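## Task

Place the spice jar, the glass jar and the specimen cup inside the gray tray, each standing upright.

## Robot and tools

ROBOT. There are two seven-joint arms, left_arm and right_arm. Each ends in a vacuum suction cup rather than fingers. The controlled point of each arm is its cup point: the middle of the cup rim (31 mm wide) when nothing touches it. The cup points along that point's +z axis. About 3 cm back from the rim the tool widens to roughly 5 cm to each side, so leave room for it. Setting the cup pose does not fix the elbow, and a big turn can swing it.

FRAMES. Scene frame: origin at table-top height, halfway between the two nominal arm bases; +z up, +x out over the table, +y toward left_arm. The actual bases sit at left_arm (-0.022, +0.372, 0) m and right_arm (-0.020, -0.272, 0) m, nearly unrotated. Everything an arm reports (end_effector_position in metres, end_effector_quat_wxyz, Hand target, velocities) and every offset you send for that arm use that arm's own base frame. The table and the cameras cam_head_left and cam_head_right (672x504 each, on one bar behind the arms) use the scene frame. Reported positions may be off by a few centimetres, more at long reach.

THE 14-NUMBER ROW. Every motion command uses rows of 14 numbers, each in [-1, 1], always covering both arms: left_arm dx, dy, dz, rx, ry, rz, suction, then right_arm dx, dy, dz, rx, ry, rz, suction. The six pose numbers are an offset, not a pose: they are measured from that arm's Hand target as it was when the action or move started, along that arm's base axes, with turns about the Hand target position. Scale: 1.0 = 0.6 m for dx, dy, dz and 180 degrees for rx, ry, rz (which form one rotation vector). Repeating the same offset in a new call moves the arm further. Six zeros re-command the current Hand target. The suction number is an absolute setting: 1 = full vacuum (about 55 kPa), fractions ask for part of that, 0.05 or less means off. It persists, so to keep a cup as it is, resend your previous suction value; sending 0 switches it off.

TOOLS.
execute_actions(actions, cameras): actions is a list of actions; each action is a table of up to 15 rows (one per 1/30 s step, 0.5 s per action). Every row in an action is an offset from the start of that action; a short table repeats its last row. An empty list returns state plus all camera images. cameras: list of names, ["all"], or [].
move(target, speed, blend, blocking, cameras): straight-line path of each cup point. target is one row or a list of up to 15 rows, all offsets from the same starting Hand targets. speed in m/s, 0.002 to 0.5 (default 0.25), one value or one per target; turning runs at up to twice that in rad/s, never above 0.873 rad/s. blend in m rounds corners of a list (0 = full stop at each). Whole move is capped at 10 s. blocking=false returns after about 0.5 s while it keeps running. The move does not avoid obstacles or the other arm. Result adds a move: line ending in done, off_target, moving, held or fault; limits=paced means the pose was clipped, limits=held that steps were withheld.
wait(seconds 0 to 10): let time pass holding commands.
stop(): brake a running move.
zoom_image(camera, region [x0, y0, x1, y1] in pixels, at most 504 by 504): closer look at the latest image of cam_head_left or cam_head_right.
clear_fault(arm): clear a reported torque fault on left_arm or right_arm.
finished_scene(scene): ends the scene (1 to 3). After ending scene 1, make no further call in that reply.

RESULTS. Hand target is the last commanded pose after clipping; the next offset starts from it. The cup often rests a little short; the next command re-requests it, or you add the gap as an offset. Each step, orientation is clipped to within 32 degrees of the measured one. suction_measured shows vacuum reached (near 0 with no seal; up to 0.15 below the command when sealed). part_present flips to 1 at 0.50 and back to 0 below 0.45. A held item rides up to 13 mm nearer the tool. Flange force is outside force on the tool in its own axes; Joint torques in N m; Tool commands show current settings.

PICKING AND PLACING. Turn suction on and press the rim flat onto a smooth face (a lid top works well), away from edges and holes. To release, set the item resting on the tray, switch suction off, let vacuum drop, then lift at least 20 mm. A cup sealed on the table pins the tool until suction is off.

AVOID. Arms are stiff: aiming a few millimetres past a firm contact pushes hard, faster motion hits harder. Joint torque limits are 104.5 N m (first four joints) and 51.3 N m (last three); exceeding one, or a joint straying over 5 degrees, stops that arm until clear_fault. Keep the arms from touching each other. Never let objects drop, fall off the table, or be released while moving. Motors heat under load, when stretched, or when pushing an unreachable pose: MOTOR HOT at 60 °C, arm sinks at 75 °C.

Each tool is called after ">>>" as name([rows], argument=value, ...), one row to a line, values as JSON.

## Session

>>> execute_actions(actions=[])

Scene clock: 0.00 s.
left_arm: end_effector_position=(+0.6836, +0.0447, +0.2859) suction_measured=0.00 part_present=0 end_effector_quat_wxyz=(+0.190, +0.172, +0.919, -0.299) | right_arm: end_effector_position=(+0.2079, +0.0161, +0.2851) suction_measured=0.01 part_present=0 end_effector_quat_wxyz=(+0.042, +0.644, +0.730, +0.226)
Joint positions: left_arm=[-0.524 0.969 0.463 0.774 0.349 1.37 -3.834] | right_arm=[-0.168 -0.437 0.263 2.431 -0.279 0.809 1.947]
Joint velocities: within noise
Joint torques (N m): no reading
Motor temperatures (°C): left_arm=[36 31 30 32 41 45 44] | right_arm=[34 35 34 32 34 43 38]
Flange force (N): no reading
Hand target: left_arm +0.6836, +0.0447, +0.2859; +0.190, +0.172, +0.919, -0.299 | right_arm +0.2079, +0.0161, +0.2851; +0.042, +0.644, +0.730, +0.226
Tool commands: left_gripper/suction=+0.0 right_gripper/suction=+0.0

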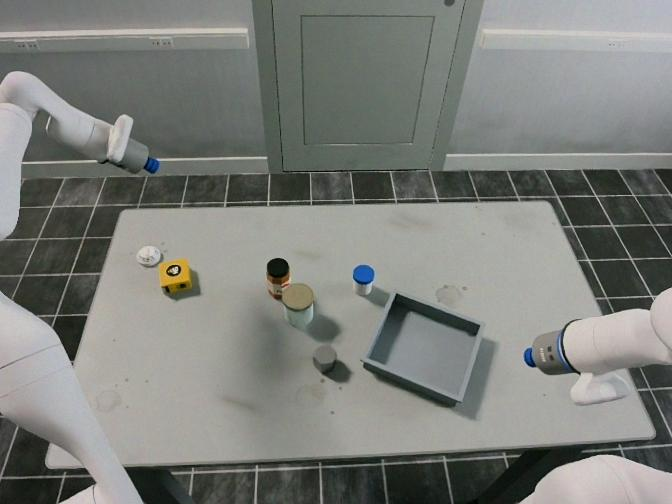

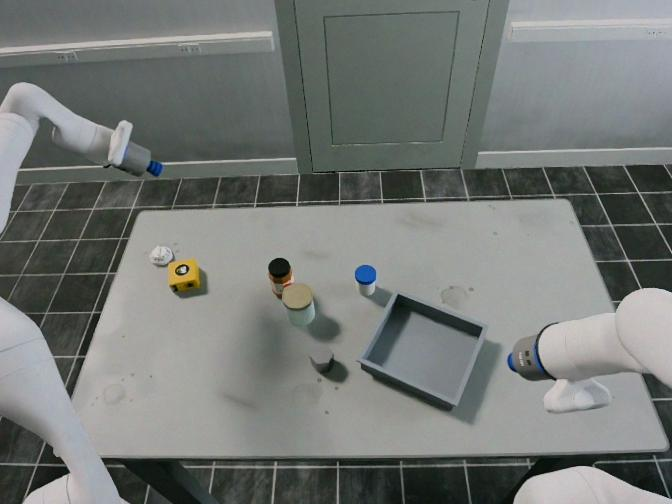

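>>> zoom_image(camera="cam_head_left", region=[250, 240, 500, 420])

>>> zoom_image(camera="cam_head_right", region=[250, 240, 500, 420])

Scaled by 2.016 from the camera's 672x504 image, which has a finer 960x720 frame.

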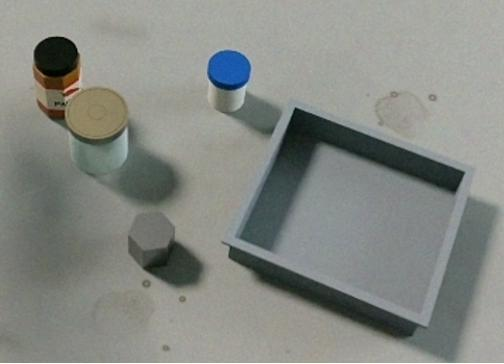

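Scaled by 2.016 from the camera's 672x504 image, which has a finer 960x720 frame.

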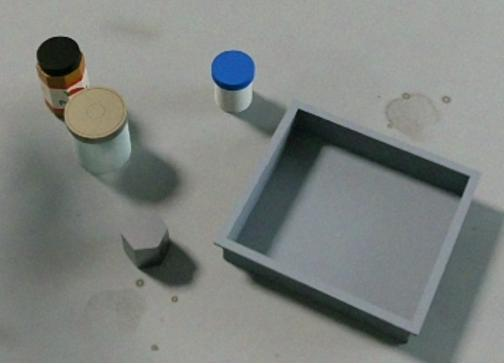

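>>> move(target=[-0.236,-0.228,-0.143,0.2146,0.0859,0,0,0.568,0.3465,-0.267,-0.0911,0.1163,0,0], cameras=["all"], speed=0.3)

Scene clock: 55.97 s.
left_arm: end_effector_position=(+0.5419, -0.0920, +0.2001) suction_measured=0.00 part_present=0 end_effector_quat_wxyz=(+0.000, +0.184, +0.983, +0.001) | right_arm: end_effector_position=(+0.5487, +0.2240, +0.1249) suction_measured=0.01 part_present=0 end_effector_quat_wxyz=(+0.000, +0.661, +0.750, +0.000)
Joint positions: left_arm=[0.043 0.686 0.146 1.336 -0.104 1.127 -3.311] | right_arm=[-0.473 0.865 0.086 1.232 -0.075 1.048 1.317]
Joint torques (N m): left_arm=[1.43 -17.1 0.31 -5.61 0.17 0.11 -0.23] | right_arm=[-0.83 -20 0.89 -5.56 -0.27 -0.09 0.09]
Flange force (N): left_arm=[-1.2 2.4 -1.7] | right_arm=[-0.3 4.0 -0.4]
Hand target: left_arm +0.5420, -0.0921, +0.2001; +0.000, +0.184, +0.983, +0.001 | right_arm +0.5487, +0.2240, +0.1249; +0.000, +0.661, +0.750, +0.000
Off the commanded pose: left_arm 0.000 m, 0 deg | right_arm 0.000 m, 0 deg.
move: done

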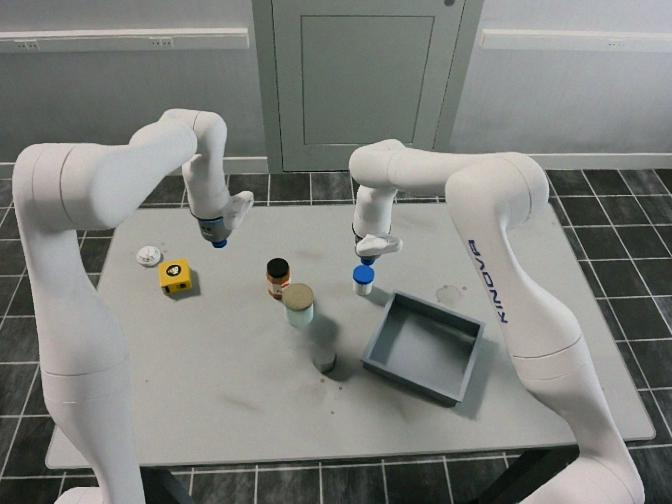

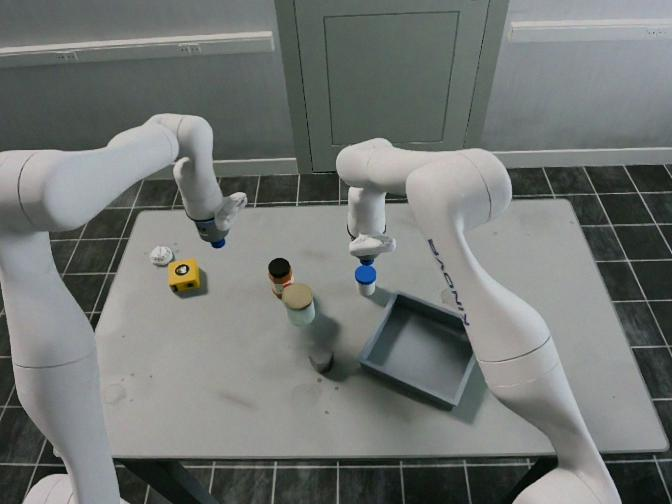

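>>> zoom_image(camera="cam_head_left", region=[190, 200, 410, 330])

>>> zoom_image(camera="cam_head_right", region=[190, 200, 410, 330])

Scaled by 2.291 from the camera's 672x504 image, which has a finer 960x720 frame.

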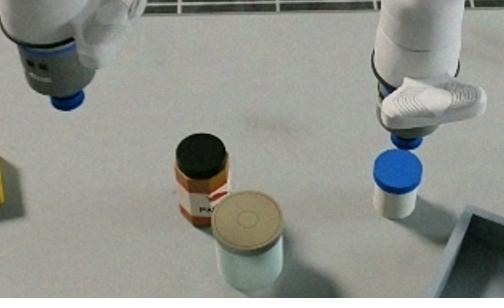

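Scaled by 2.291 from the camera's 672x504 image, which has a finer 960x720 frame.

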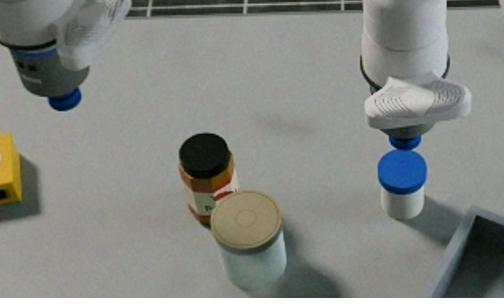

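>>> move(target=[0,0,0,0,0,0,0,0.012,0,-0.075,0,0,0,0], cameras=["all"])

>>> zoom_image(camera="cam_head_left", region=[320, 230, 410, 310])

>>> zoom_image(camera="cam_head_right", region=[320, 230, 410, 310])

Scene clock: 75.87 s.
left_arm: end_effector_position=(+0.5420, -0.0921, +0.2001) suction_measured=0.00 part_present=0 end_effector_quat_wxyz=(+0.000, +0.184, +0.983, +0.001) | right_arm: end_effector_position=(+0.5559, +0.2240, +0.0799) suction_measured=0.01 part_present=0 end_effector_quat_wxyz=(+0.000, +0.661, +0.750, +0.000)
Joint positions: left_arm=[0.043 0.686 0.146 1.336 -0.104 1.127 -3.311] | right_arm=[-0.464 0.94 0.08 1.234 -0.078 0.972 1.324]
Joint torques (N m): left_arm=[1.52 -17.09 0.26 -5.72 0.16 0.16 -0.23] | right_arm=[-0.64 -20.54 0.92 -5.23 -0.2 -0.12 0.13]
Flange force (N): left_arm=[-0.5 2.5 -1.4] | right_arm=[0.1 4.2 -0.2]
Hand target: left_arm +0.5420, -0.0921, +0.2001; +0.000, +0.184, +0.983, +0.001 | right_arm +0.5559, +0.2240, +0.0799; +0.000, +0.661, +0.750, +0.000
Off the commanded pose: left_arm 0.000 m, 0 deg | right_arm 0.000 m, 0 deg.
move: done

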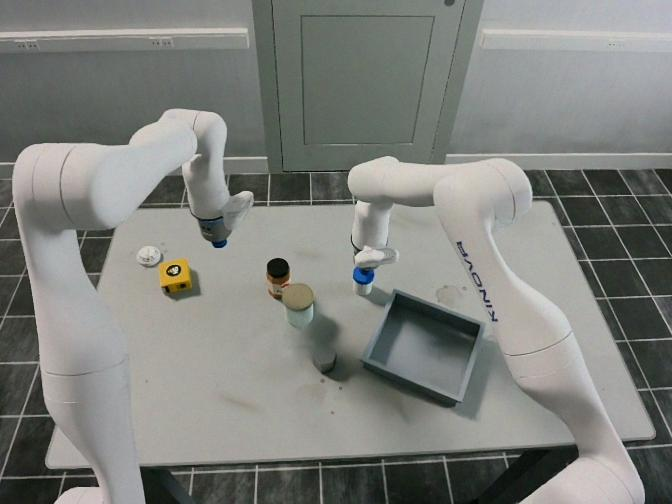

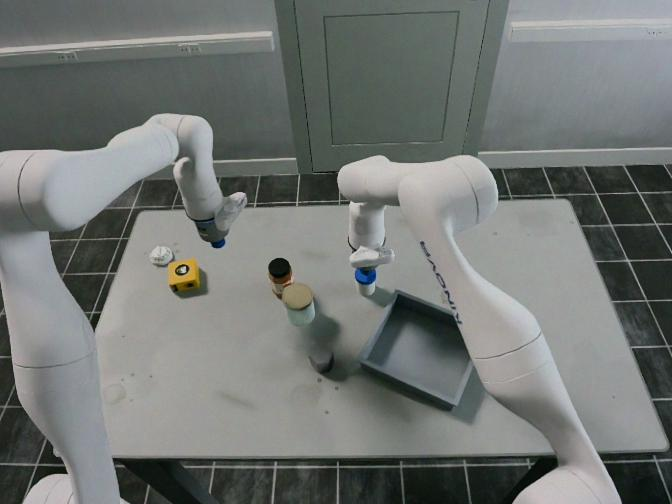

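Scaled by 5.600 from the camera's 672x504 image, which has a finer 960x720 frame.

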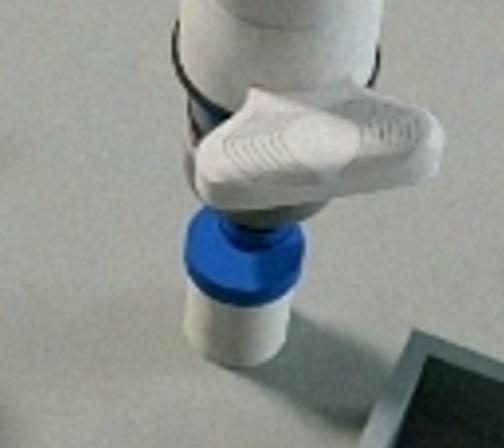

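Scaled by 5.600 from the camera's 672x504 image, which has a finer 960x720 frame.

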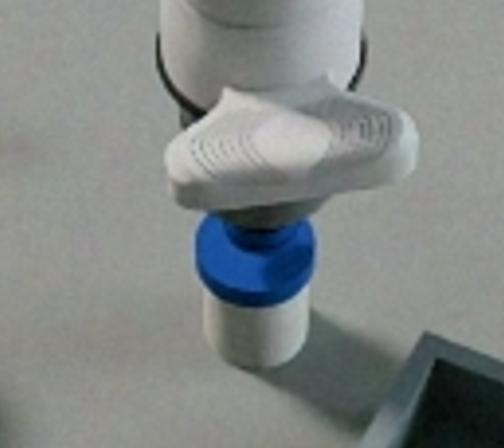

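>>> move(target=[0,0,0,0,0,0,0,0,0.003,-0.022,0,0,0,1], cameras=["all"], speed=0.06)

>>> zoom_image(camera="cam_head_left", region=[320, 230, 410, 310])

>>> zoom_image(camera="cam_head_right", region=[320, 230, 410, 310])

Scene clock: 86.37 s.
left_arm: end_effector_position=(+0.5420, -0.0921, +0.2001) suction_measured=0.00 part_present=0 end_effector_quat_wxyz=(+0.000, +0.184, +0.983, +0.001) | right_arm: end_effector_position=(+0.5559, +0.2258, +0.0667) suction_measured=0.01 part_present=0 end_effector_quat_wxyz=(+0.000, +0.661, +0.750, +0.000)
Joint positions: left_arm=[0.043 0.686 0.146 1.336 -0.104 1.127 -3.311] | right_arm=[-0.467 0.96 0.079 1.237 -0.079 0.948 1.322]
Joint torques (N m): left_arm=[1.44 -17.08 0.26 -5.67 0.2 0.16 -0.22] | right_arm=[-0.72 -20.75 0.82 -5.17 -0.18 -0.09 0.08]
Flange force (N): left_arm=[-0.8 2.4 -1.5] | right_arm=[-0.1 4.2 0.1]
Hand target: left_arm +0.5420, -0.0921, +0.2001; +0.000, +0.184, +0.983, +0.001 | right_arm +0.5559, +0.2258, +0.0667; +0.000, +0.661, +0.750, +0.000
Off the commanded pose: left_arm 0.000 m, 0 deg | right_arm 0.000 m, 0 deg.
move: done

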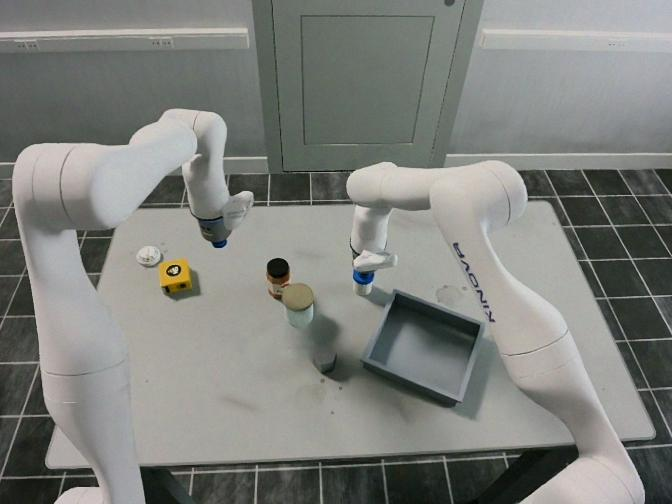

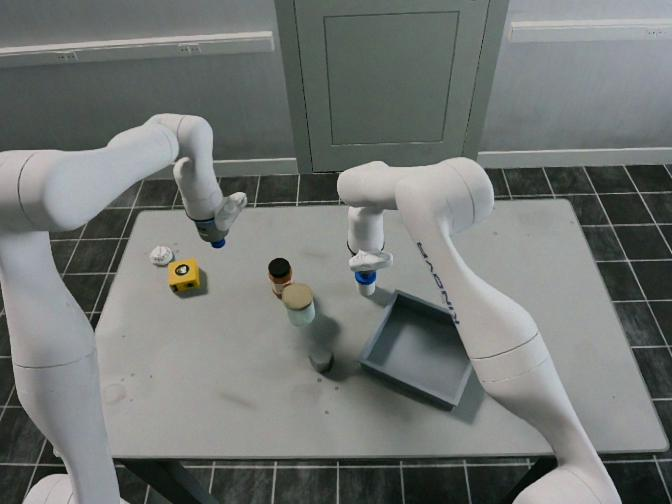

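Scaled by 5.600 from the camera's 672x504 image, which has a finer 960x720 frame.

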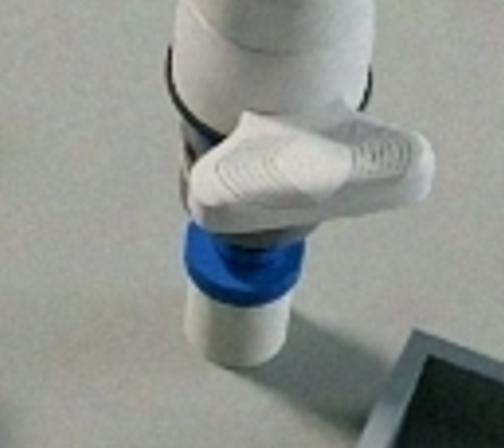

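Scaled by 5.600 from the camera's 672x504 image, which has a finer 960x720 frame.

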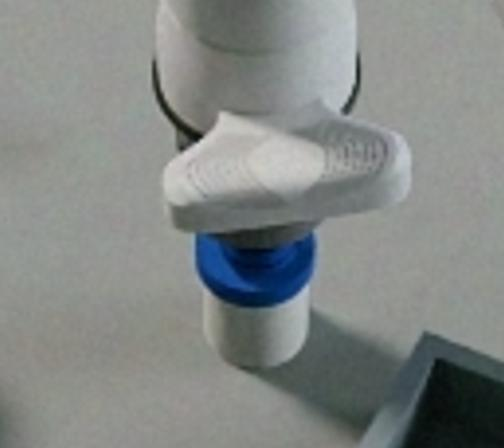

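>>> move(target=[0,0,0,0,0,0,0,0,0,-0.01,0,0,0,1], speed=0.06)

>>> move(target=[0,0,0,0,0,0,0,0,0,-0.006,0,0,0,1], speed=0.06)

Scene clock: 93.53 s.
left_arm: end_effector_position=(+0.5420, -0.0921, +0.2001) suction_measured=0.00 part_present=0 end_effector_quat_wxyz=(+0.000, +0.184, +0.983, +0.001) | right_arm: end_effector_position=(+0.5559, +0.2258, +0.0607) suction_measured=0.30 part_present=0 end_effector_quat_wxyz=(+0.000, +0.661, +0.750, +0.000)
Joint positions: left_arm=[0.043 0.686 0.146 1.336 -0.104 1.127 -3.311] | right_arm=[-0.466 0.969 0.078 1.24 -0.08 0.936 1.322]
Joint torques (N m): left_arm=[1.51 -17.06 0.26 -5.7 0.19 0.11 -0.25] | right_arm=[-0.74 -20.94 0.89 -5.12 -0.17 -0.09 0.09]
Flange force (N): left_arm=[-0.7 2.4 -1.6] | right_arm=[0.0 4.5 0.3]
Hand target: left_arm +0.5420, -0.0921, +0.2001; +0.000, +0.184, +0.983, +0.001 | right_arm +0.5559, +0.2258, +0.0607; +0.000, +0.661, +0.750, +0.000
Off the commanded pose: left_arm 0.000 m, 0 deg | right_arm 0.000 m, 0 deg.
move: done

Scene clock: 94.23 s.
left_arm: end_effector_position=(+0.5420, -0.0921, +0.2001) suction_measured=0.00 part_present=0 end_effector_quat_wxyz=(+0.000, +0.184, +0.983, +0.001) | right_arm: end_effector_position=(+0.5559, +0.2258, +0.0571) suction_measured=0.96 part_present=1 end_effector_quat_wxyz=(+0.000, +0.661, +0.750, +0.000)
Joint positions: left_arm=[0.043 0.686 0.146 1.336 -0.104 1.127 -3.311] | right_arm=[-0.466 0.975 0.078 1.241 -0.08 0.929 1.322]
Joint torques (N m): left_arm=[1.46 -17.06 0.3 -5.67 0.17 0.13 -0.19] | right_arm=[-0.74 -20.89 0.91 -5.14 -0.19 -0.08 0.11]
Flange force (N): left_arm=[-0.7 2.5 -1.6] | right_arm=[-0.1 4.1 0.3]
Hand target: left_arm +0.5420, -0.0921, +0.2001; +0.000, +0.184, +0.983, +0.001 | right_arm +0.5559, +0.2258, +0.0571; +0.000, +0.661, +0.750, +0.000
Off the commanded pose: left_arm 0.000 m, 0 deg | right_arm 0.000 m, 0 deg.
move: done

>>> move([
  [0,0,0,0,0,0,0,0,0,0.14,0,0,0,1],
  [0,0,0,0,0,0,0,-0.355,-0.2563,0.14,0,0,0,1],
  [0,0,0,0,0,0,0,-0.355,-0.2563,0.018,0,0,0,1],
], blend=[0.03,0.02,0], speed=[0.2,0.3,0.15], cameras=["all"])

>>> zoom_image(camera="cam_head_left", region=[340, 250, 520, 420])

>>> zoom_image(camera="cam_head_right", region=[340, 250, 520, 420])

Scene clock: 114.43 s.
left_arm: end_effector_position=(+0.5420, -0.0921, +0.2001) suction_measured=0.00 part_present=0 end_effector_quat_wxyz=(+0.000, +0.184, +0.983, +0.001) | right_arm: end_effector_position=(+0.3429, +0.0720, +0.0679) suction_measured=1.00 part_present=1 end_effector_quat_wxyz=(+0.000, +0.661, +0.750, +0.000)
Joint positions: left_arm=[0.043 0.686 0.146 1.336 -0.104 1.127 -3.311] | right_arm=[-0.322 0.585 0.059 2.175 -0.085 0.384 1.502]
Joint torques (N m): left_arm=[1.5 -17.08 0.29 -5.75 0.18 0.16 -0.26] | right_arm=[-0.78 -12.69 0.52 -2.04 -0.15 -0.11 0.08]
Flange force (N): left_arm=[-0.4 2.3 -1.4] | right_arm=[-2.2 2.7 0.1]
Hand target: left_arm +0.5420, -0.0921, +0.2001; +0.000, +0.184, +0.983, +0.001 | right_arm +0.3429, +0.0720, +0.0679; +0.000, +0.661, +0.750, +0.000
Off the commanded pose: left_arm 0.000 m, 0 deg | right_arm 0.000 m, 0 deg.
move: done

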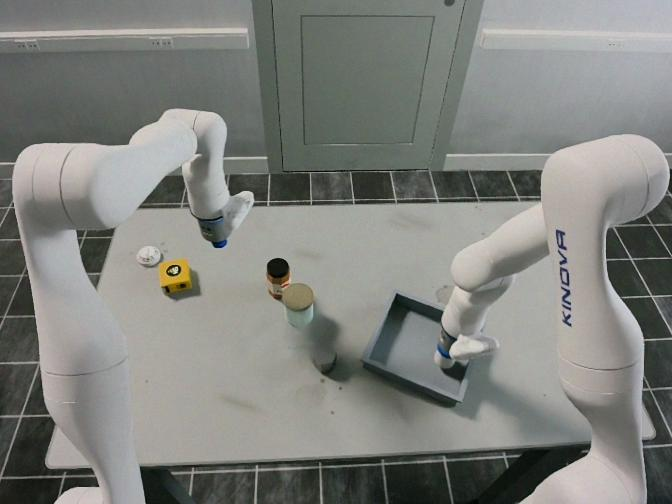

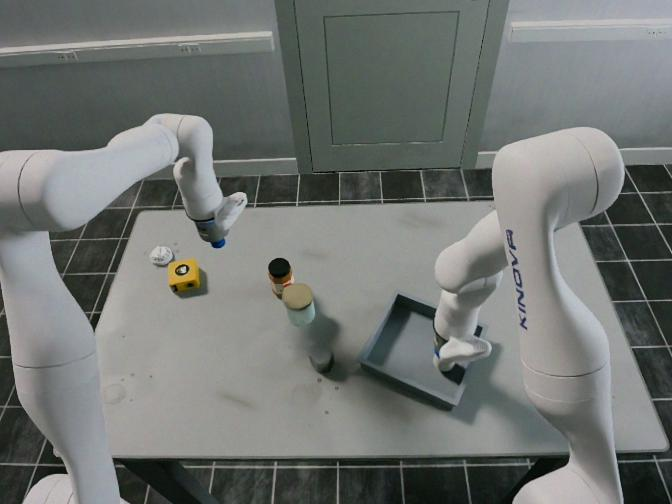

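Scaled by 2.800 from the camera's 672x504 image, which has a finer 960x720 frame.

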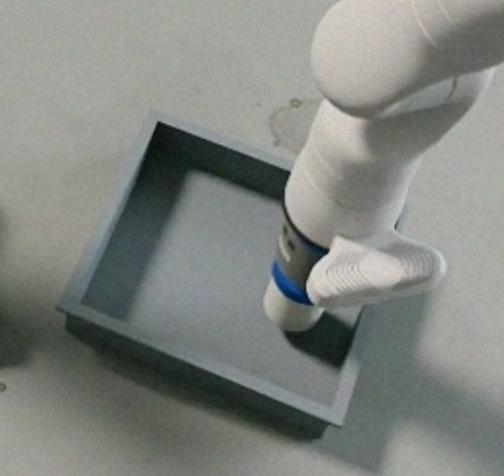

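Scaled by 2.800 from the camera's 672x504 image, which has a finer 960x720 frame.

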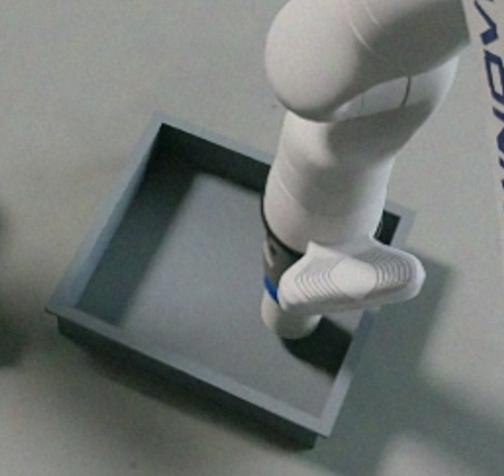

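>>> move(target=[0,0,0,0,0,0,0,0,0,-0.02,0,0,0,1], speed=0.05)

>>> move(target=[0,0,0,0,0,0,0,0,0,-0.006,0,0,0,1], speed=0.05)

Scene clock: 120.77 s.
left_arm: end_effector_position=(+0.5420, -0.0921, +0.2001) suction_measured=0.00 part_present=0 end_effector_quat_wxyz=(+0.000, +0.184, +0.983, +0.001) | right_arm: end_effector_position=(+0.3429, +0.0720, +0.0559) suction_measured=0.98 part_present=1 end_effector_quat_wxyz=(+0.000, +0.661, +0.750, +0.000)
Joint positions: left_arm=[0.043 0.686 0.146 1.336 -0.104 1.127 -3.311] | right_arm=[-0.317 0.618 0.052 2.181 -0.088 0.345 1.505]
Joint torques (N m): left_arm=[1.49 -17.13 0.28 -5.69 0.14 0.12 -0.24] | right_arm=[-0.74 -12.81 0.58 -1.67 -0.2 -0.09 0.12]
Flange force (N): left_arm=[-0.9 2.5 -1.5] | right_arm=[-2.0 2.9 -0.1]
Hand target: left_arm +0.5420, -0.0921, +0.2001; +0.000, +0.184, +0.983, +0.001 | right_arm +0.3429, +0.0720, +0.0559; +0.000, +0.661, +0.750, +0.000
Off the commanded pose: left_arm 0.000 m, 0 deg | right_arm 0.000 m, 0 deg.
move: done

Scene clock: 121.47 s.
left_arm: end_effector_position=(+0.5420, -0.0921, +0.2001) suction_measured=0.00 part_present=0 end_effector_quat_wxyz=(+0.000, +0.184, +0.983, +0.001) | right_arm: end_effector_position=(+0.3429, +0.0720, +0.0523) suction_measured=0.99 part_present=1 end_effector_quat_wxyz=(+0.000, +0.661, +0.750, +0.000)
Joint positions: left_arm=[0.043 0.686 0.146 1.336 -0.104 1.127 -3.311] | right_arm=[-0.316 0.627 0.051 2.183 -0.089 0.334 1.506]
Joint torques (N m): left_arm=[1.57 -17.04 0.31 -5.7 0.2 0.15 -0.23] | right_arm=[-0.7 -12.91 0.5 -1.57 -0.19 -0.07 0.08]
Flange force (N): left_arm=[-0.5 2.5 -1.5] | right_arm=[-1.9 2.9 0.0]
Hand target: left_arm +0.5420, -0.0921, +0.2001; +0.000, +0.184, +0.983, +0.001 | right_arm +0.3429, +0.0720, +0.0523; +0.000, +0.661, +0.750, +0.000
Off the commanded pose: left_arm 0.000 m, 0 deg | right_arm 0.000 m, 0 deg.
move: done

>>> move(target=[0,0,0,0,0,0,0,0,0,-0.006,0,0,0,1], speed=0.05)

>>> move(target=[0,0,0,0,0,0,0,0,0,-0.005,0,0,0,1], speed=0.05, cameras=["all"])

>>> zoom_image(camera="cam_head_left", region=[400, 310, 500, 400])

Scene clock: 125.47 s.
left_arm: end_effector_position=(+0.5420, -0.0921, +0.2001) suction_measured=0.00 part_present=0 end_effector_quat_wxyz=(+0.000, +0.184, +0.983, +0.001) | right_arm: end_effector_position=(+0.3429, +0.0720, +0.0488) suction_measured=0.96 part_present=1 end_effector_quat_wxyz=(+0.000, +0.661, +0.750, +0.000)
Joint positions: left_arm=[0.043 0.686 0.146 1.336 -0.104 1.127 -3.311] | right_arm=[-0.314 0.637 0.049 2.184 -0.09 0.323 1.506]
Joint torques (N m): left_arm=[1.51 -17.05 0.26 -5.7 0.17 0.15 -0.2] | right_arm=[-0.78 0.32 0.04 -1.77 -0.19 -2.25 0.12]
Flange force (N): left_arm=[-0.5 2.5 -1.5] | right_arm=[-2.8 -5.2 -43.3]
Hand target: left_arm +0.5420, -0.0921, +0.2001; +0.000, +0.184, +0.983, +0.001 | right_arm +0.3429, +0.0720, +0.0487; +0.000, +0.661, +0.750, +0.000
Off the commanded pose: left_arm 0.000 m, 0 deg | right_arm 0.000 m, 0 deg.
move: done

Scene clock: 126.17 s.
left_arm: end_effector_position=(+0.5420, -0.0921, +0.2001) suction_measured=0.00 part_present=0 end_effector_quat_wxyz=(+0.000, +0.184, +0.983, +0.001) | right_arm: end_effector_position=(+0.3430, +0.0720, +0.0458) suction_measured=0.98 part_present=1 end_effector_quat_wxyz=(+0.000, +0.661, +0.750, +0.000)
Joint positions: left_arm=[0.043 0.686 0.146 1.336 -0.104 1.127 -3.311] | right_arm=[-0.313 0.645 0.047 2.185 -0.09 0.313 1.507]
Joint torques (N m): left_arm=[1.46 -17.12 0.27 -5.68 0.21 0.1 -0.26] | right_arm=[-0.68 37.16 -1.3 0.17 -0.21 -6.58 0.1]
Flange force (N): left_arm=[-0.9 2.4 -1.6] | right_arm=[-3.9 -21.6 -159.8]
Hand target: left_arm +0.5420, -0.0921, +0.2001; +0.000, +0.184, +0.983, +0.001 | right_arm +0.3429, +0.0720, +0.0457; +0.000, +0.661, +0.750, +0.000
Off the commanded pose: left_arm 0.000 m, 0 deg | right_arm 0.000 m, 0 deg.
move: done

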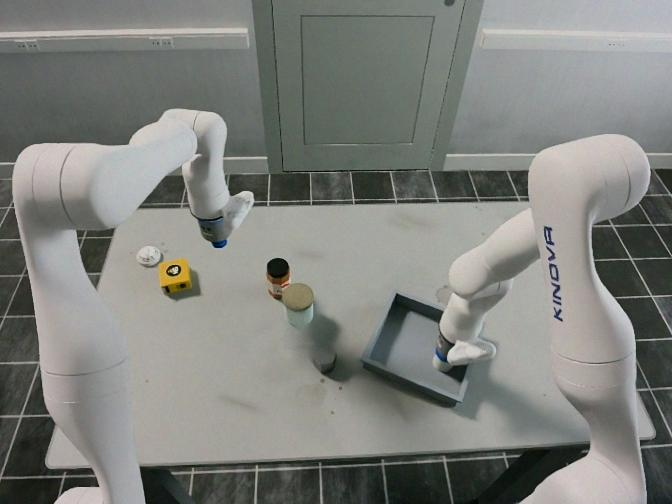

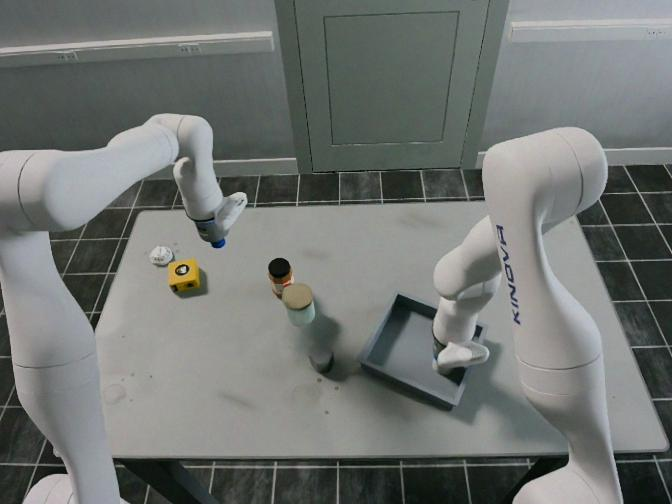

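Scaled by 5.040 from the camera's 672x504 image, which has a finer 960x720 frame.

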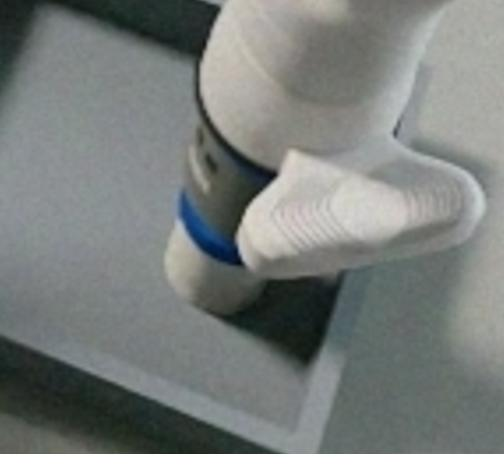

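>>> move(target=[0,0,0,0,0,0,0,0,0,0.0075,0,0,0,1])

>>> move(target=[0,0,0,0,0,0,0,0,0,0,0,0,0,0])

Scene clock: 131.03 s.
left_arm: end_effector_position=(+0.5420, -0.0921, +0.2001) suction_measured=0.00 part_present=0 end_effector_quat_wxyz=(+0.000, +0.184, +0.983, +0.001) | right_arm: end_effector_position=(+0.3429, +0.0720, +0.0502) suction_measured=0.98 part_present=1 end_effector_quat_wxyz=(+0.000, +0.661, +0.750, +0.000)
Joint positions: left_arm=[0.043 0.686 0.146 1.336 -0.104 1.127 -3.311] | right_arm=[-0.315 0.633 0.05 2.183 -0.089 0.327 1.506]
Joint torques (N m): left_arm=[1.45 -17.06 0.31 -5.76 0.2 0.12 -0.26] | right_arm=[-0.73 -13.01 0.57 -1.61 -0.15 -0.09 0.1]
Flange force (N): left_arm=[-0.4 2.3 -1.5] | right_arm=[-2.0 2.8 0.2]
Hand target: left_arm +0.5420, -0.0921, +0.2001; +0.000, +0.184, +0.983, +0.001 | right_arm +0.3429, +0.0720, +0.0502; +0.000, +0.661, +0.750, +0.000
Off the commanded pose: left_arm 0.000 m, 0 deg | right_arm 0.000 m, 0 deg.
move: done

Scene clock: 131.53 s.
left_arm: end_effector_position=(+0.5420, -0.0921, +0.2001) suction_measured=0.00 part_present=0 end_effector_quat_wxyz=(+0.000, +0.184, +0.983, +0.001) | right_arm: end_effector_position=(+0.3429, +0.0720, +0.0502) suction_measured=0.01 part_present=0 end_effector_quat_wxyz=(+0.000, +0.661, +0.750, +0.000)
Joint positions: left_arm=[0.043 0.686 0.146 1.336 -0.104 1.127 -3.311] | right_arm=[-0.315 0.633 0.05 2.183 -0.089 0.327 1.506]
Joint torques (N m): left_arm=[1.49 -17.07 0.34 -5.72 0.22 0.12 -0.21] | right_arm=[-0.74 -9.66 0.44 -1.56 -0.19 -0.58 0.11]
Flange force (N): left_arm=[-0.6 2.4 -1.5] | right_arm=[-2.2 0.9 -10.5]
Hand target: left_arm +0.5420, -0.0921, +0.2001; +0.000, +0.184, +0.983, +0.001 | right_arm +0.3429, +0.0720, +0.0502; +0.000, +0.661, +0.750, +0.000
Off the commanded pose: left_arm 0.000 m, 0 deg | right_arm 0.000 m, 0 deg.
move: done

>>> move([
  [0,0,0,0,0,0,0,0,0,0.2,0,0,0,0],
  [-0.0967,-0.2633,0,0,0,0,0,-0.07,-0.5,0.28,0,0,0,0],
  [-0.0967,-0.2633,-0.15,0,0,0,0,-0.07,-0.53,0.28,0,0,0,0],
], blend=[0.03,0.01,0], speed=[0.15,0.3,0.15], cameras=["all"])

>>> zoom_image(camera="cam_head_left", region=[240, 230, 360, 350])

>>> zoom_image(camera="cam_head_right", region=[240, 230, 360, 350])

Scene clock: 144.50 s.
left_arm: end_effector_position=(+0.4840, -0.2501, +0.1101) suction_measured=0.00 part_present=0 end_effector_quat_wxyz=(+0.000, +0.184, +0.983, +0.001) | right_arm: end_effector_position=(+0.3009, -0.2460, +0.2182) suction_measured=0.01 part_present=0 end_effector_quat_wxyz=(+0.000, +0.661, +0.750, +0.000)
Joint positions: left_arm=[0.354 0.791 0.136 1.458 -0.125 0.901 -2.984] | right_arm=[0.39 0.339 0.302 1.892 -0.123 0.929 2.446]
Joint torques (N m): left_arm=[1.47 -17.62 0.36 -4.94 0.21 0.13 -0.27] | right_arm=[-0.71 -11.15 0.98 -5.08 -0.16 -0.15 0.11]
Flange force (N): left_arm=[-1.2 2.2 -1.3] | right_arm=[-2.5 0.7 -1.4]
Hand target: left_arm +0.4839, -0.2500, +0.1101; +0.000, +0.184, +0.983, +0.001 | right_arm +0.3009, -0.2460, +0.2182; +0.000, +0.661, +0.750, +0.000
Off the commanded pose: left_arm 0.000 m, 0 deg | right_arm 0.000 m, 0 deg.
move: done

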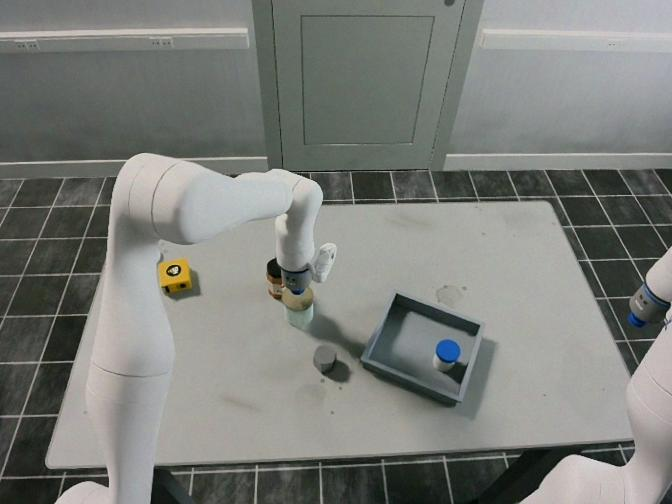

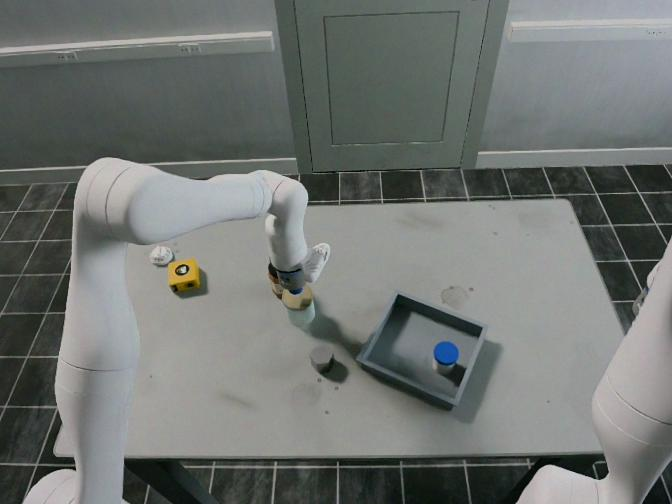

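Scaled by 4.200 from the camera's 672x504 image, which has a finer 960x720 frame.

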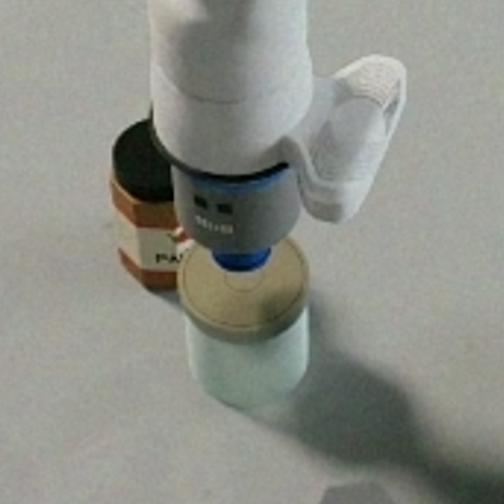

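Scaled by 4.200 from the camera's 672x504 image, which has a finer 960x720 frame.

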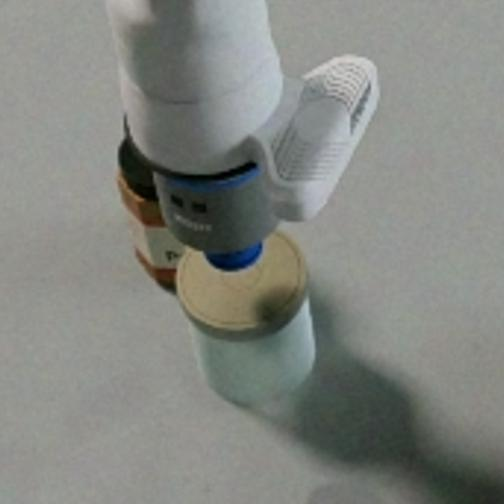

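>>> move(target=[0.002,-0.003,-0.043,0,0,0,1,0,0,0,0,0,0,0], speed=0.08)

>>> move(target=[0,0,-0.007,0,0,0,1,0,0,0,0,0,0,0], speed=0.06)

Scene clock: 150.47 s.
left_arm: end_effector_position=(+0.4851, -0.2518, +0.0843) suction_measured=0.00 part_present=0 end_effector_quat_wxyz=(+0.000, +0.184, +0.983, +0.001) | right_arm: end_effector_position=(+0.3009, -0.2460, +0.2182) suction_measured=0.01 part_present=0 end_effector_quat_wxyz=(+0.000, +0.661, +0.750, +0.000)
Joint positions: left_arm=[0.36 0.834 0.13 1.467 -0.13 0.849 -2.978] | right_arm=[0.39 0.339 0.302 1.892 -0.123 0.929 2.446]
Joint torques (N m): left_arm=[1.45 -17.86 0.39 -4.71 0.19 0.13 -0.23] | right_arm=[-0.68 -11.25 0.98 -5.06 -0.14 -0.11 0.14]
Flange force (N): left_arm=[-1.1 2.3 -1.3] | right_arm=[-2.5 0.9 -1.2]
Hand target: left_arm +0.4851, -0.2518, +0.0843; +0.000, +0.184, +0.983, +0.001 | right_arm +0.3009, -0.2460, +0.2182; +0.000, +0.661, +0.750, +0.000
Off the commanded pose: left_arm 0.000 m, 0 deg | right_arm 0.000 m, 0 deg.
move: done

Scene clock: 151.17 s.
left_arm: end_effector_position=(+0.4851, -0.2518, +0.0801) suction_measured=0.00 part_present=0 end_effector_quat_wxyz=(+0.000, +0.184, +0.983, +0.001) | right_arm: end_effector_position=(+0.3009, -0.2460, +0.2182) suction_measured=0.01 part_present=0 end_effector_quat_wxyz=(+0.000, +0.661, +0.750, +0.000)
Joint positions: left_arm=[0.36 0.841 0.129 1.47 -0.131 0.84 -2.977] | right_arm=[0.39 0.339 0.302 1.892 -0.123 0.929 2.446]
Joint torques (N m): left_arm=[1.44 -17.92 0.35 -4.66 0.18 0.08 -0.2] | right_arm=[-0.73 -11.23 0.92 -5.13 -0.14 -0.11 0.13]
Flange force (N): left_arm=[-1.3 2.3 -1.4] | right_arm=[-2.5 0.6 -1.1]
Hand target: left_arm +0.4851, -0.2518, +0.0801; +0.000, +0.184, +0.983, +0.001 | right_arm +0.3009, -0.2460, +0.2182; +0.000, +0.661, +0.750, +0.000
Off the commanded pose: left_arm 0.000 m, 0 deg | right_arm 0.000 m, 0 deg.
move: done

>>> move(target=[0,0,-0.007,0,0,0,1,0,0,0,0,0,0,0], speed=0.06)

>>> move(target=[0,0,-0.005,0,0,0,1,0,0,0,0,0,0,0], speed=0.06)

Scene clock: 154.87 s.
left_arm: end_effector_position=(+0.4851, -0.2519, +0.0759) suction_measured=0.74 part_present=1 end_effector_quat_wxyz=(+0.000, +0.184, +0.983, +0.001) | right_arm: end_effector_position=(+0.3009, -0.2460, +0.2182) suction_measured=0.01 part_present=0 end_effector_quat_wxyz=(+0.000, +0.661, +0.750, +0.000)
Joint positions: left_arm=[0.361 0.848 0.128 1.472 -0.132 0.831 -2.977] | right_arm=[0.39 0.339 0.302 1.892 -0.123 0.929 2.446]
Joint torques (N m): left_arm=[1.41 -18.71 0.42 -5 0.19 0.13 -0.22] | right_arm=[-0.67 -11.18 0.99 -5.01 -0.14 -0.1 0.06]
Flange force (N): left_arm=[-0.9 2.3 0.1] | right_arm=[-2.7 0.8 -1.3]
Hand target: left_arm +0.4851, -0.2519, +0.0759; +0.000, +0.184, +0.983, +0.001 | right_arm +0.3009, -0.2460, +0.2182; +0.000, +0.661, +0.750, +0.000
Off the commanded pose: left_arm 0.000 m, 0 deg | right_arm 0.000 m, 0 deg.
move: done

Scene clock: 155.57 s.
left_arm: end_effector_position=(+0.4851, -0.2518, +0.0729) suction_measured=0.99 part_present=1 end_effector_quat_wxyz=(+0.000, +0.184, +0.983, +0.001) | right_arm: end_effector_position=(+0.3009, -0.2460, +0.2182) suction_measured=0.01 part_present=0 end_effector_quat_wxyz=(+0.000, +0.661, +0.750, +0.000)
Joint positions: left_arm=[0.361 0.852 0.127 1.473 -0.132 0.824 -2.976] | right_arm=[0.39 0.339 0.302 1.892 -0.123 0.929 2.446]
Joint torques (N m): left_arm=[1.51 -18.78 0.44 -4.88 0.15 0.14 -0.27] | right_arm=[-0.69 -11.21 0.98 -5.04 -0.17 -0.15 0.09]
Flange force (N): left_arm=[-1.3 2.3 0.2] | right_arm=[-2.7 0.8 -1.4]
Hand target: left_arm +0.4851, -0.2518, +0.0729; +0.000, +0.184, +0.983, +0.001 | right_arm +0.3009, -0.2460, +0.2182; +0.000, +0.661, +0.750, +0.000
Off the commanded pose: left_arm 0.000 m, 0 deg | right_arm 0.000 m, 0 deg.
move: done

>>> move([
  [0,0,0.15,0,0,0,1,0,0,0,0,0,0,0],
  [-0.1003,-0.409,0.15,0,0,0,1,0,0,0,0,0,0,0],
  [-0.1003,-0.409,0.004,0,0,0,1,0,0,0,0,0,0,0],
], blend=[0.02,0.01,0], speed=[0.2,0.3,0.12], cameras=["all"])

>>> zoom_image(camera="cam_head_left", region=[340, 250, 520, 420])

Scene clock: 169.67 s.
left_arm: end_effector_position=(+0.4250, -0.4972, +0.0753) suction_measured=0.98 part_present=1 end_effector_quat_wxyz=(+0.000, +0.184, +0.983, +0.001) | right_arm: end_effector_position=(+0.3009, -0.2460, +0.2182) suction_measured=0.01 part_present=0 end_effector_quat_wxyz=(+0.000, +0.661, +0.750, +0.000)
Joint positions: left_arm=[0.769 1.077 0.147 0.943 -0.144 1.131 -2.611] | right_arm=[0.39 0.339 0.302 1.892 -0.123 0.929 2.446]
Joint torques (N m): left_arm=[1.54 -22.28 0.58 -6.15 0.19 0.09 -0.23] | right_arm=[-0.77 -11.25 0.99 -5.05 -0.09 -0.11 0.11]
Flange force (N): left_arm=[-2.0 1.3 0.1] | right_arm=[-2.8 0.8 -1.1]
Hand target: left_arm +0.4250, -0.4973, +0.0753; +0.000, +0.184, +0.983, +0.001 | right_arm +0.3009, -0.2460, +0.2182; +0.000, +0.661, +0.750, +0.000
Off the commanded pose: left_arm 0.000 m, 0 deg | right_arm 0.000 m, 0 deg.
move: done

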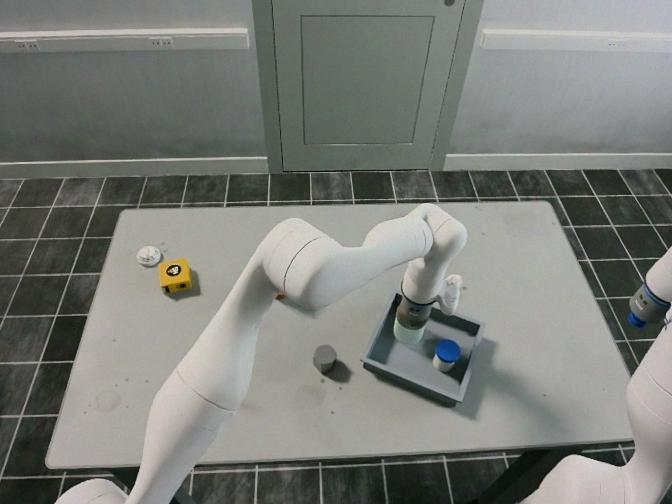

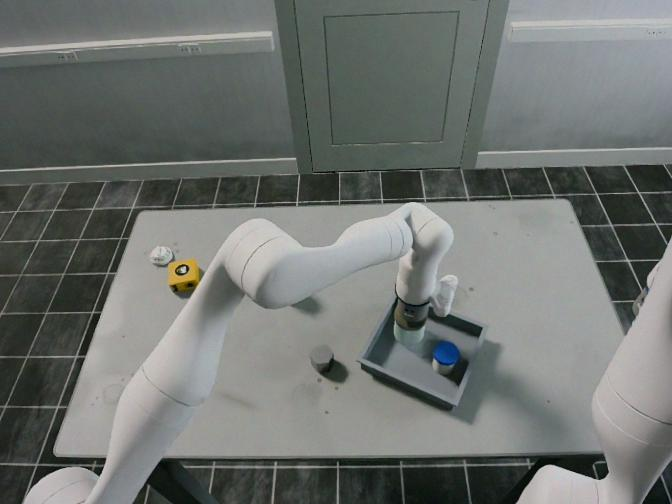

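Scaled by 2.800 from the camera's 672x504 image, which has a finer 960x720 frame.

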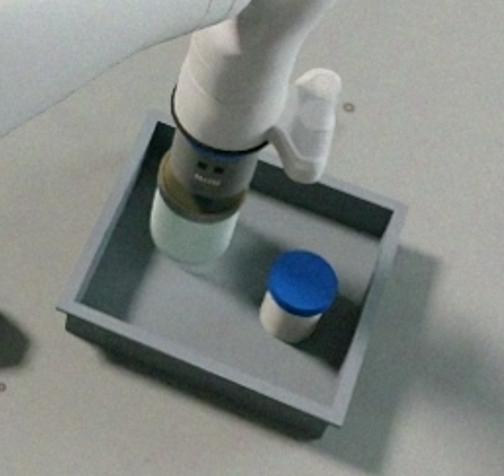

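>>> move(target=[0,0,-0.0085,0,0,0,1,0,0,0,0,0,0,0], speed=0.05)

>>> move(target=[0,0,-0.0035,0,0,0,1,0,0,0,0,0,0,0], speed=0.05)

Scene clock: 178.67 s.
left_arm: end_effector_position=(+0.4250, -0.4972, +0.0702) suction_measured=0.99 part_present=1 end_effector_quat_wxyz=(+0.000, +0.184, +0.983, +0.001) | right_arm: end_effector_position=(+0.3009, -0.2460, +0.2182) suction_measured=0.01 part_present=0 end_effector_quat_wxyz=(+0.000, +0.661, +0.750, +0.000)
Joint positions: left_arm=[0.769 1.083 0.146 0.946 -0.145 1.121 -2.61] | right_arm=[0.39 0.339 0.302 1.892 -0.123 0.929 2.446]
Joint torques (N m): left_arm=[1.51 -22.35 0.59 -6.15 0.2 0.08 -0.22] | right_arm=[-0.7 -11.14 0.97 -5.01 -0.14 -0.12 0.13]
Flange force (N): left_arm=[-2.0 1.2 0.2] | right_arm=[-2.6 0.8 -1.4]
Hand target: left_arm +0.4250, -0.4972, +0.0702; +0.000, +0.184, +0.983, +0.001 | right_arm +0.3009, -0.2460, +0.2182; +0.000, +0.661, +0.750, +0.000
Off the commanded pose: left_arm 0.000 m, 0 deg | right_arm 0.000 m, 0 deg.
move: done

Scene clock: 179.37 s.
left_arm: end_effector_position=(+0.4250, -0.4973, +0.0681) suction_measured=1.00 part_present=1 end_effector_quat_wxyz=(+0.000, +0.184, +0.983, +0.001) | right_arm: end_effector_position=(+0.3009, -0.2460, +0.2182) suction_measured=0.01 part_present=0 end_effector_quat_wxyz=(+0.000, +0.661, +0.750, +0.000)
Joint positions: left_arm=[0.769 1.086 0.146 0.947 -0.145 1.117 -2.61] | right_arm=[0.39 0.339 0.302 1.892 -0.123 0.929 2.446]
Joint torques (N m): left_arm=[1.01 -18.75 0.03 -5.24 0.01 -0.39 -0.21] | right_arm=[-0.71 -11.22 0.96 -5.05 -0.12 -0.13 0.1]
Flange force (N): left_arm=[0.3 1.6 -5.9] | right_arm=[-2.7 0.8 -1.3]
Hand target: left_arm +0.4250, -0.4973, +0.0681; +0.000, +0.184, +0.983, +0.001 | right_arm +0.3009, -0.2460, +0.2182; +0.000, +0.661, +0.750, +0.000
Off the commanded pose: left_arm 0.000 m, 0 deg | right_arm 0.000 m, 0 deg.
move: done

>>> move(target=[0,0,0,0,0,0,0,0,0,0,0,0,0,0])

>>> move([
  [0,0,0.2,0,0,0,0,0,0,0,0,0,0,0],
  [0.2167,0.487,0.2,0,0,0,0,0,0,0,0,0,0,0],
  [0.2167,0.487,0.078,0,0,0,0,0,0,0,0,0,0,0],
], blend=[0.02,0.01,0], speed=[0.15,0.3,0.15], cameras=["all"])

>>> zoom_image(camera="cam_head_left", region=[230, 220, 350, 340])

>>> zoom_image(camera="cam_head_right", region=[230, 220, 350, 340])

>>> zoom_image(camera="cam_head_left", region=[340, 250, 520, 420])

Scene clock: 190.27 s.
left_arm: end_effector_position=(+0.4250, -0.4973, +0.0681) suction_measured=0.00 part_present=0 end_effector_quat_wxyz=(+0.000, +0.184, +0.983, +0.001) | right_arm: end_effector_position=(+0.3009, -0.2460, +0.2182) suction_measured=0.01 part_present=0 end_effector_quat_wxyz=(+0.000, +0.661, +0.750, +0.000)
Joint positions: left_arm=[0.769 1.086 0.146 0.947 -0.145 1.117 -2.61] | right_arm=[0.39 0.339 0.302 1.892 -0.123 0.929 2.446]
Joint torques (N m): left_arm=[0.84 -16.05 -0.31 -4.09 -0.06 -0.43 -0.21] | right_arm=[-0.74 -11.16 0.92 -5.01 -0.11 -0.14 0.11]
Motor temperatures (°C): left_arm=[36 36 30 33 41 45 44] | right_arm=[34 37 34 33 34 43 38]
Flange force (N): left_arm=[0.3 1.3 -10.1] | right_arm=[-2.7 0.8 -1.4]
Hand target: left_arm +0.4250, -0.4973, +0.0681; +0.000, +0.184, +0.983, +0.001 | right_arm +0.3009, -0.2460, +0.2182; +0.000, +0.661, +0.750, +0.000
Off the commanded pose: left_arm 0.000 m, 0 deg | right_arm 0.000 m, 0 deg.
move: done

Scene clock: 193.00 s.
left_arm: end_effector_position=(+0.5550, -0.2051, +0.1150) suction_measured=0.00 part_present=0 end_effector_quat_wxyz=(+0.000, +0.184, +0.983, +0.001) | right_arm: end_effector_position=(+0.3009, -0.2460, +0.2182) suction_measured=0.01 part_present=0 end_effector_quat_wxyz=(+0.000, +0.661, +0.750, +0.000)
Joint positions: left_arm=[0.241 0.878 0.142 1.247 -0.129 1.025 -3.112] | right_arm=[0.39 0.339 0.302 1.892 -0.123 0.929 2.446]
Joint torques (N m): left_arm=[1.5 -19.05 0.46 -5.37 0.24 0.15 -0.24] | right_arm=[-0.72 -11.27 0.96 -4.98 -0.15 -0.12 0.12]
Flange force (N): left_arm=[-0.9 2.2 -1.3] | right_arm=[-2.9 1.0 -1.3]
Hand target: left_arm +0.5550, -0.2051, +0.1149; +0.000, +0.184, +0.983, +0.001 | right_arm +0.3009, -0.2460, +0.2182; +0.000, +0.661, +0.750, +0.000
Off the commanded pose: left_arm 0.000 m, 0 deg | right_arm 0.000 m, 0 deg.
move: done

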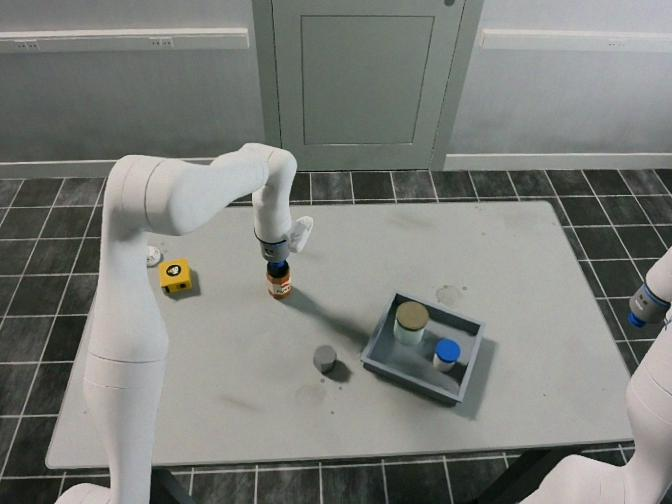

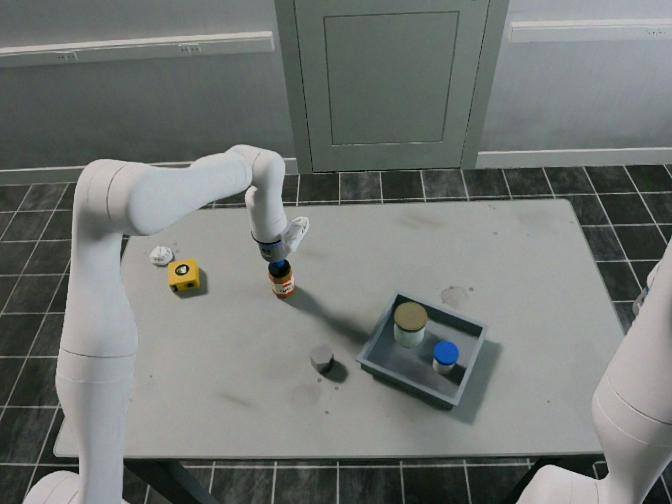

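Scaled by 4.200 from the camera's 672x504 image, which has a finer 960x720 frame.

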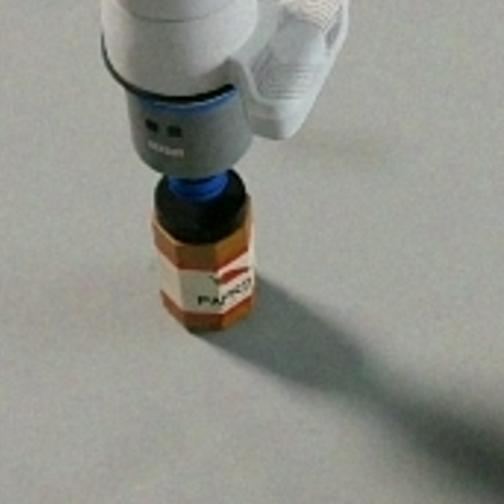

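Scaled by 4.200 from the camera's 672x504 image, which has a finer 960x720 frame.

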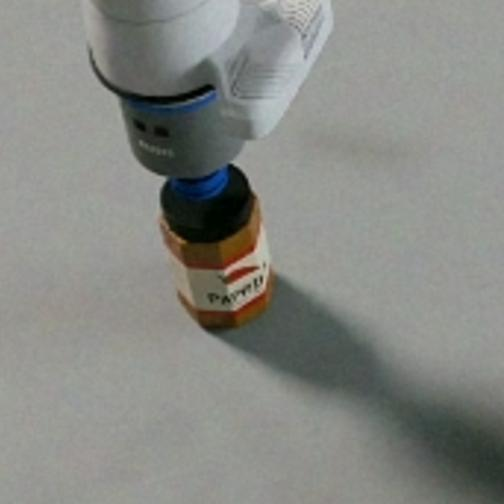

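Scaled by 2.800 from the camera's 672x504 image, which has a finer 960x720 frame.

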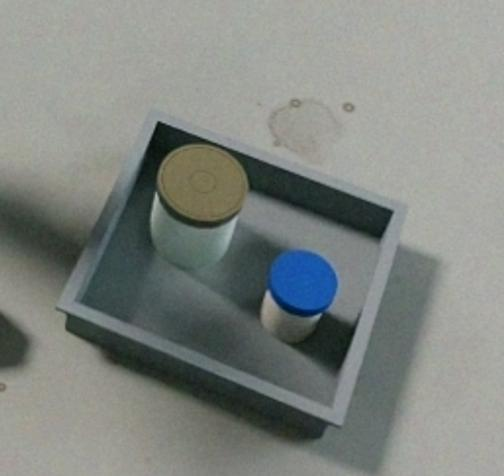

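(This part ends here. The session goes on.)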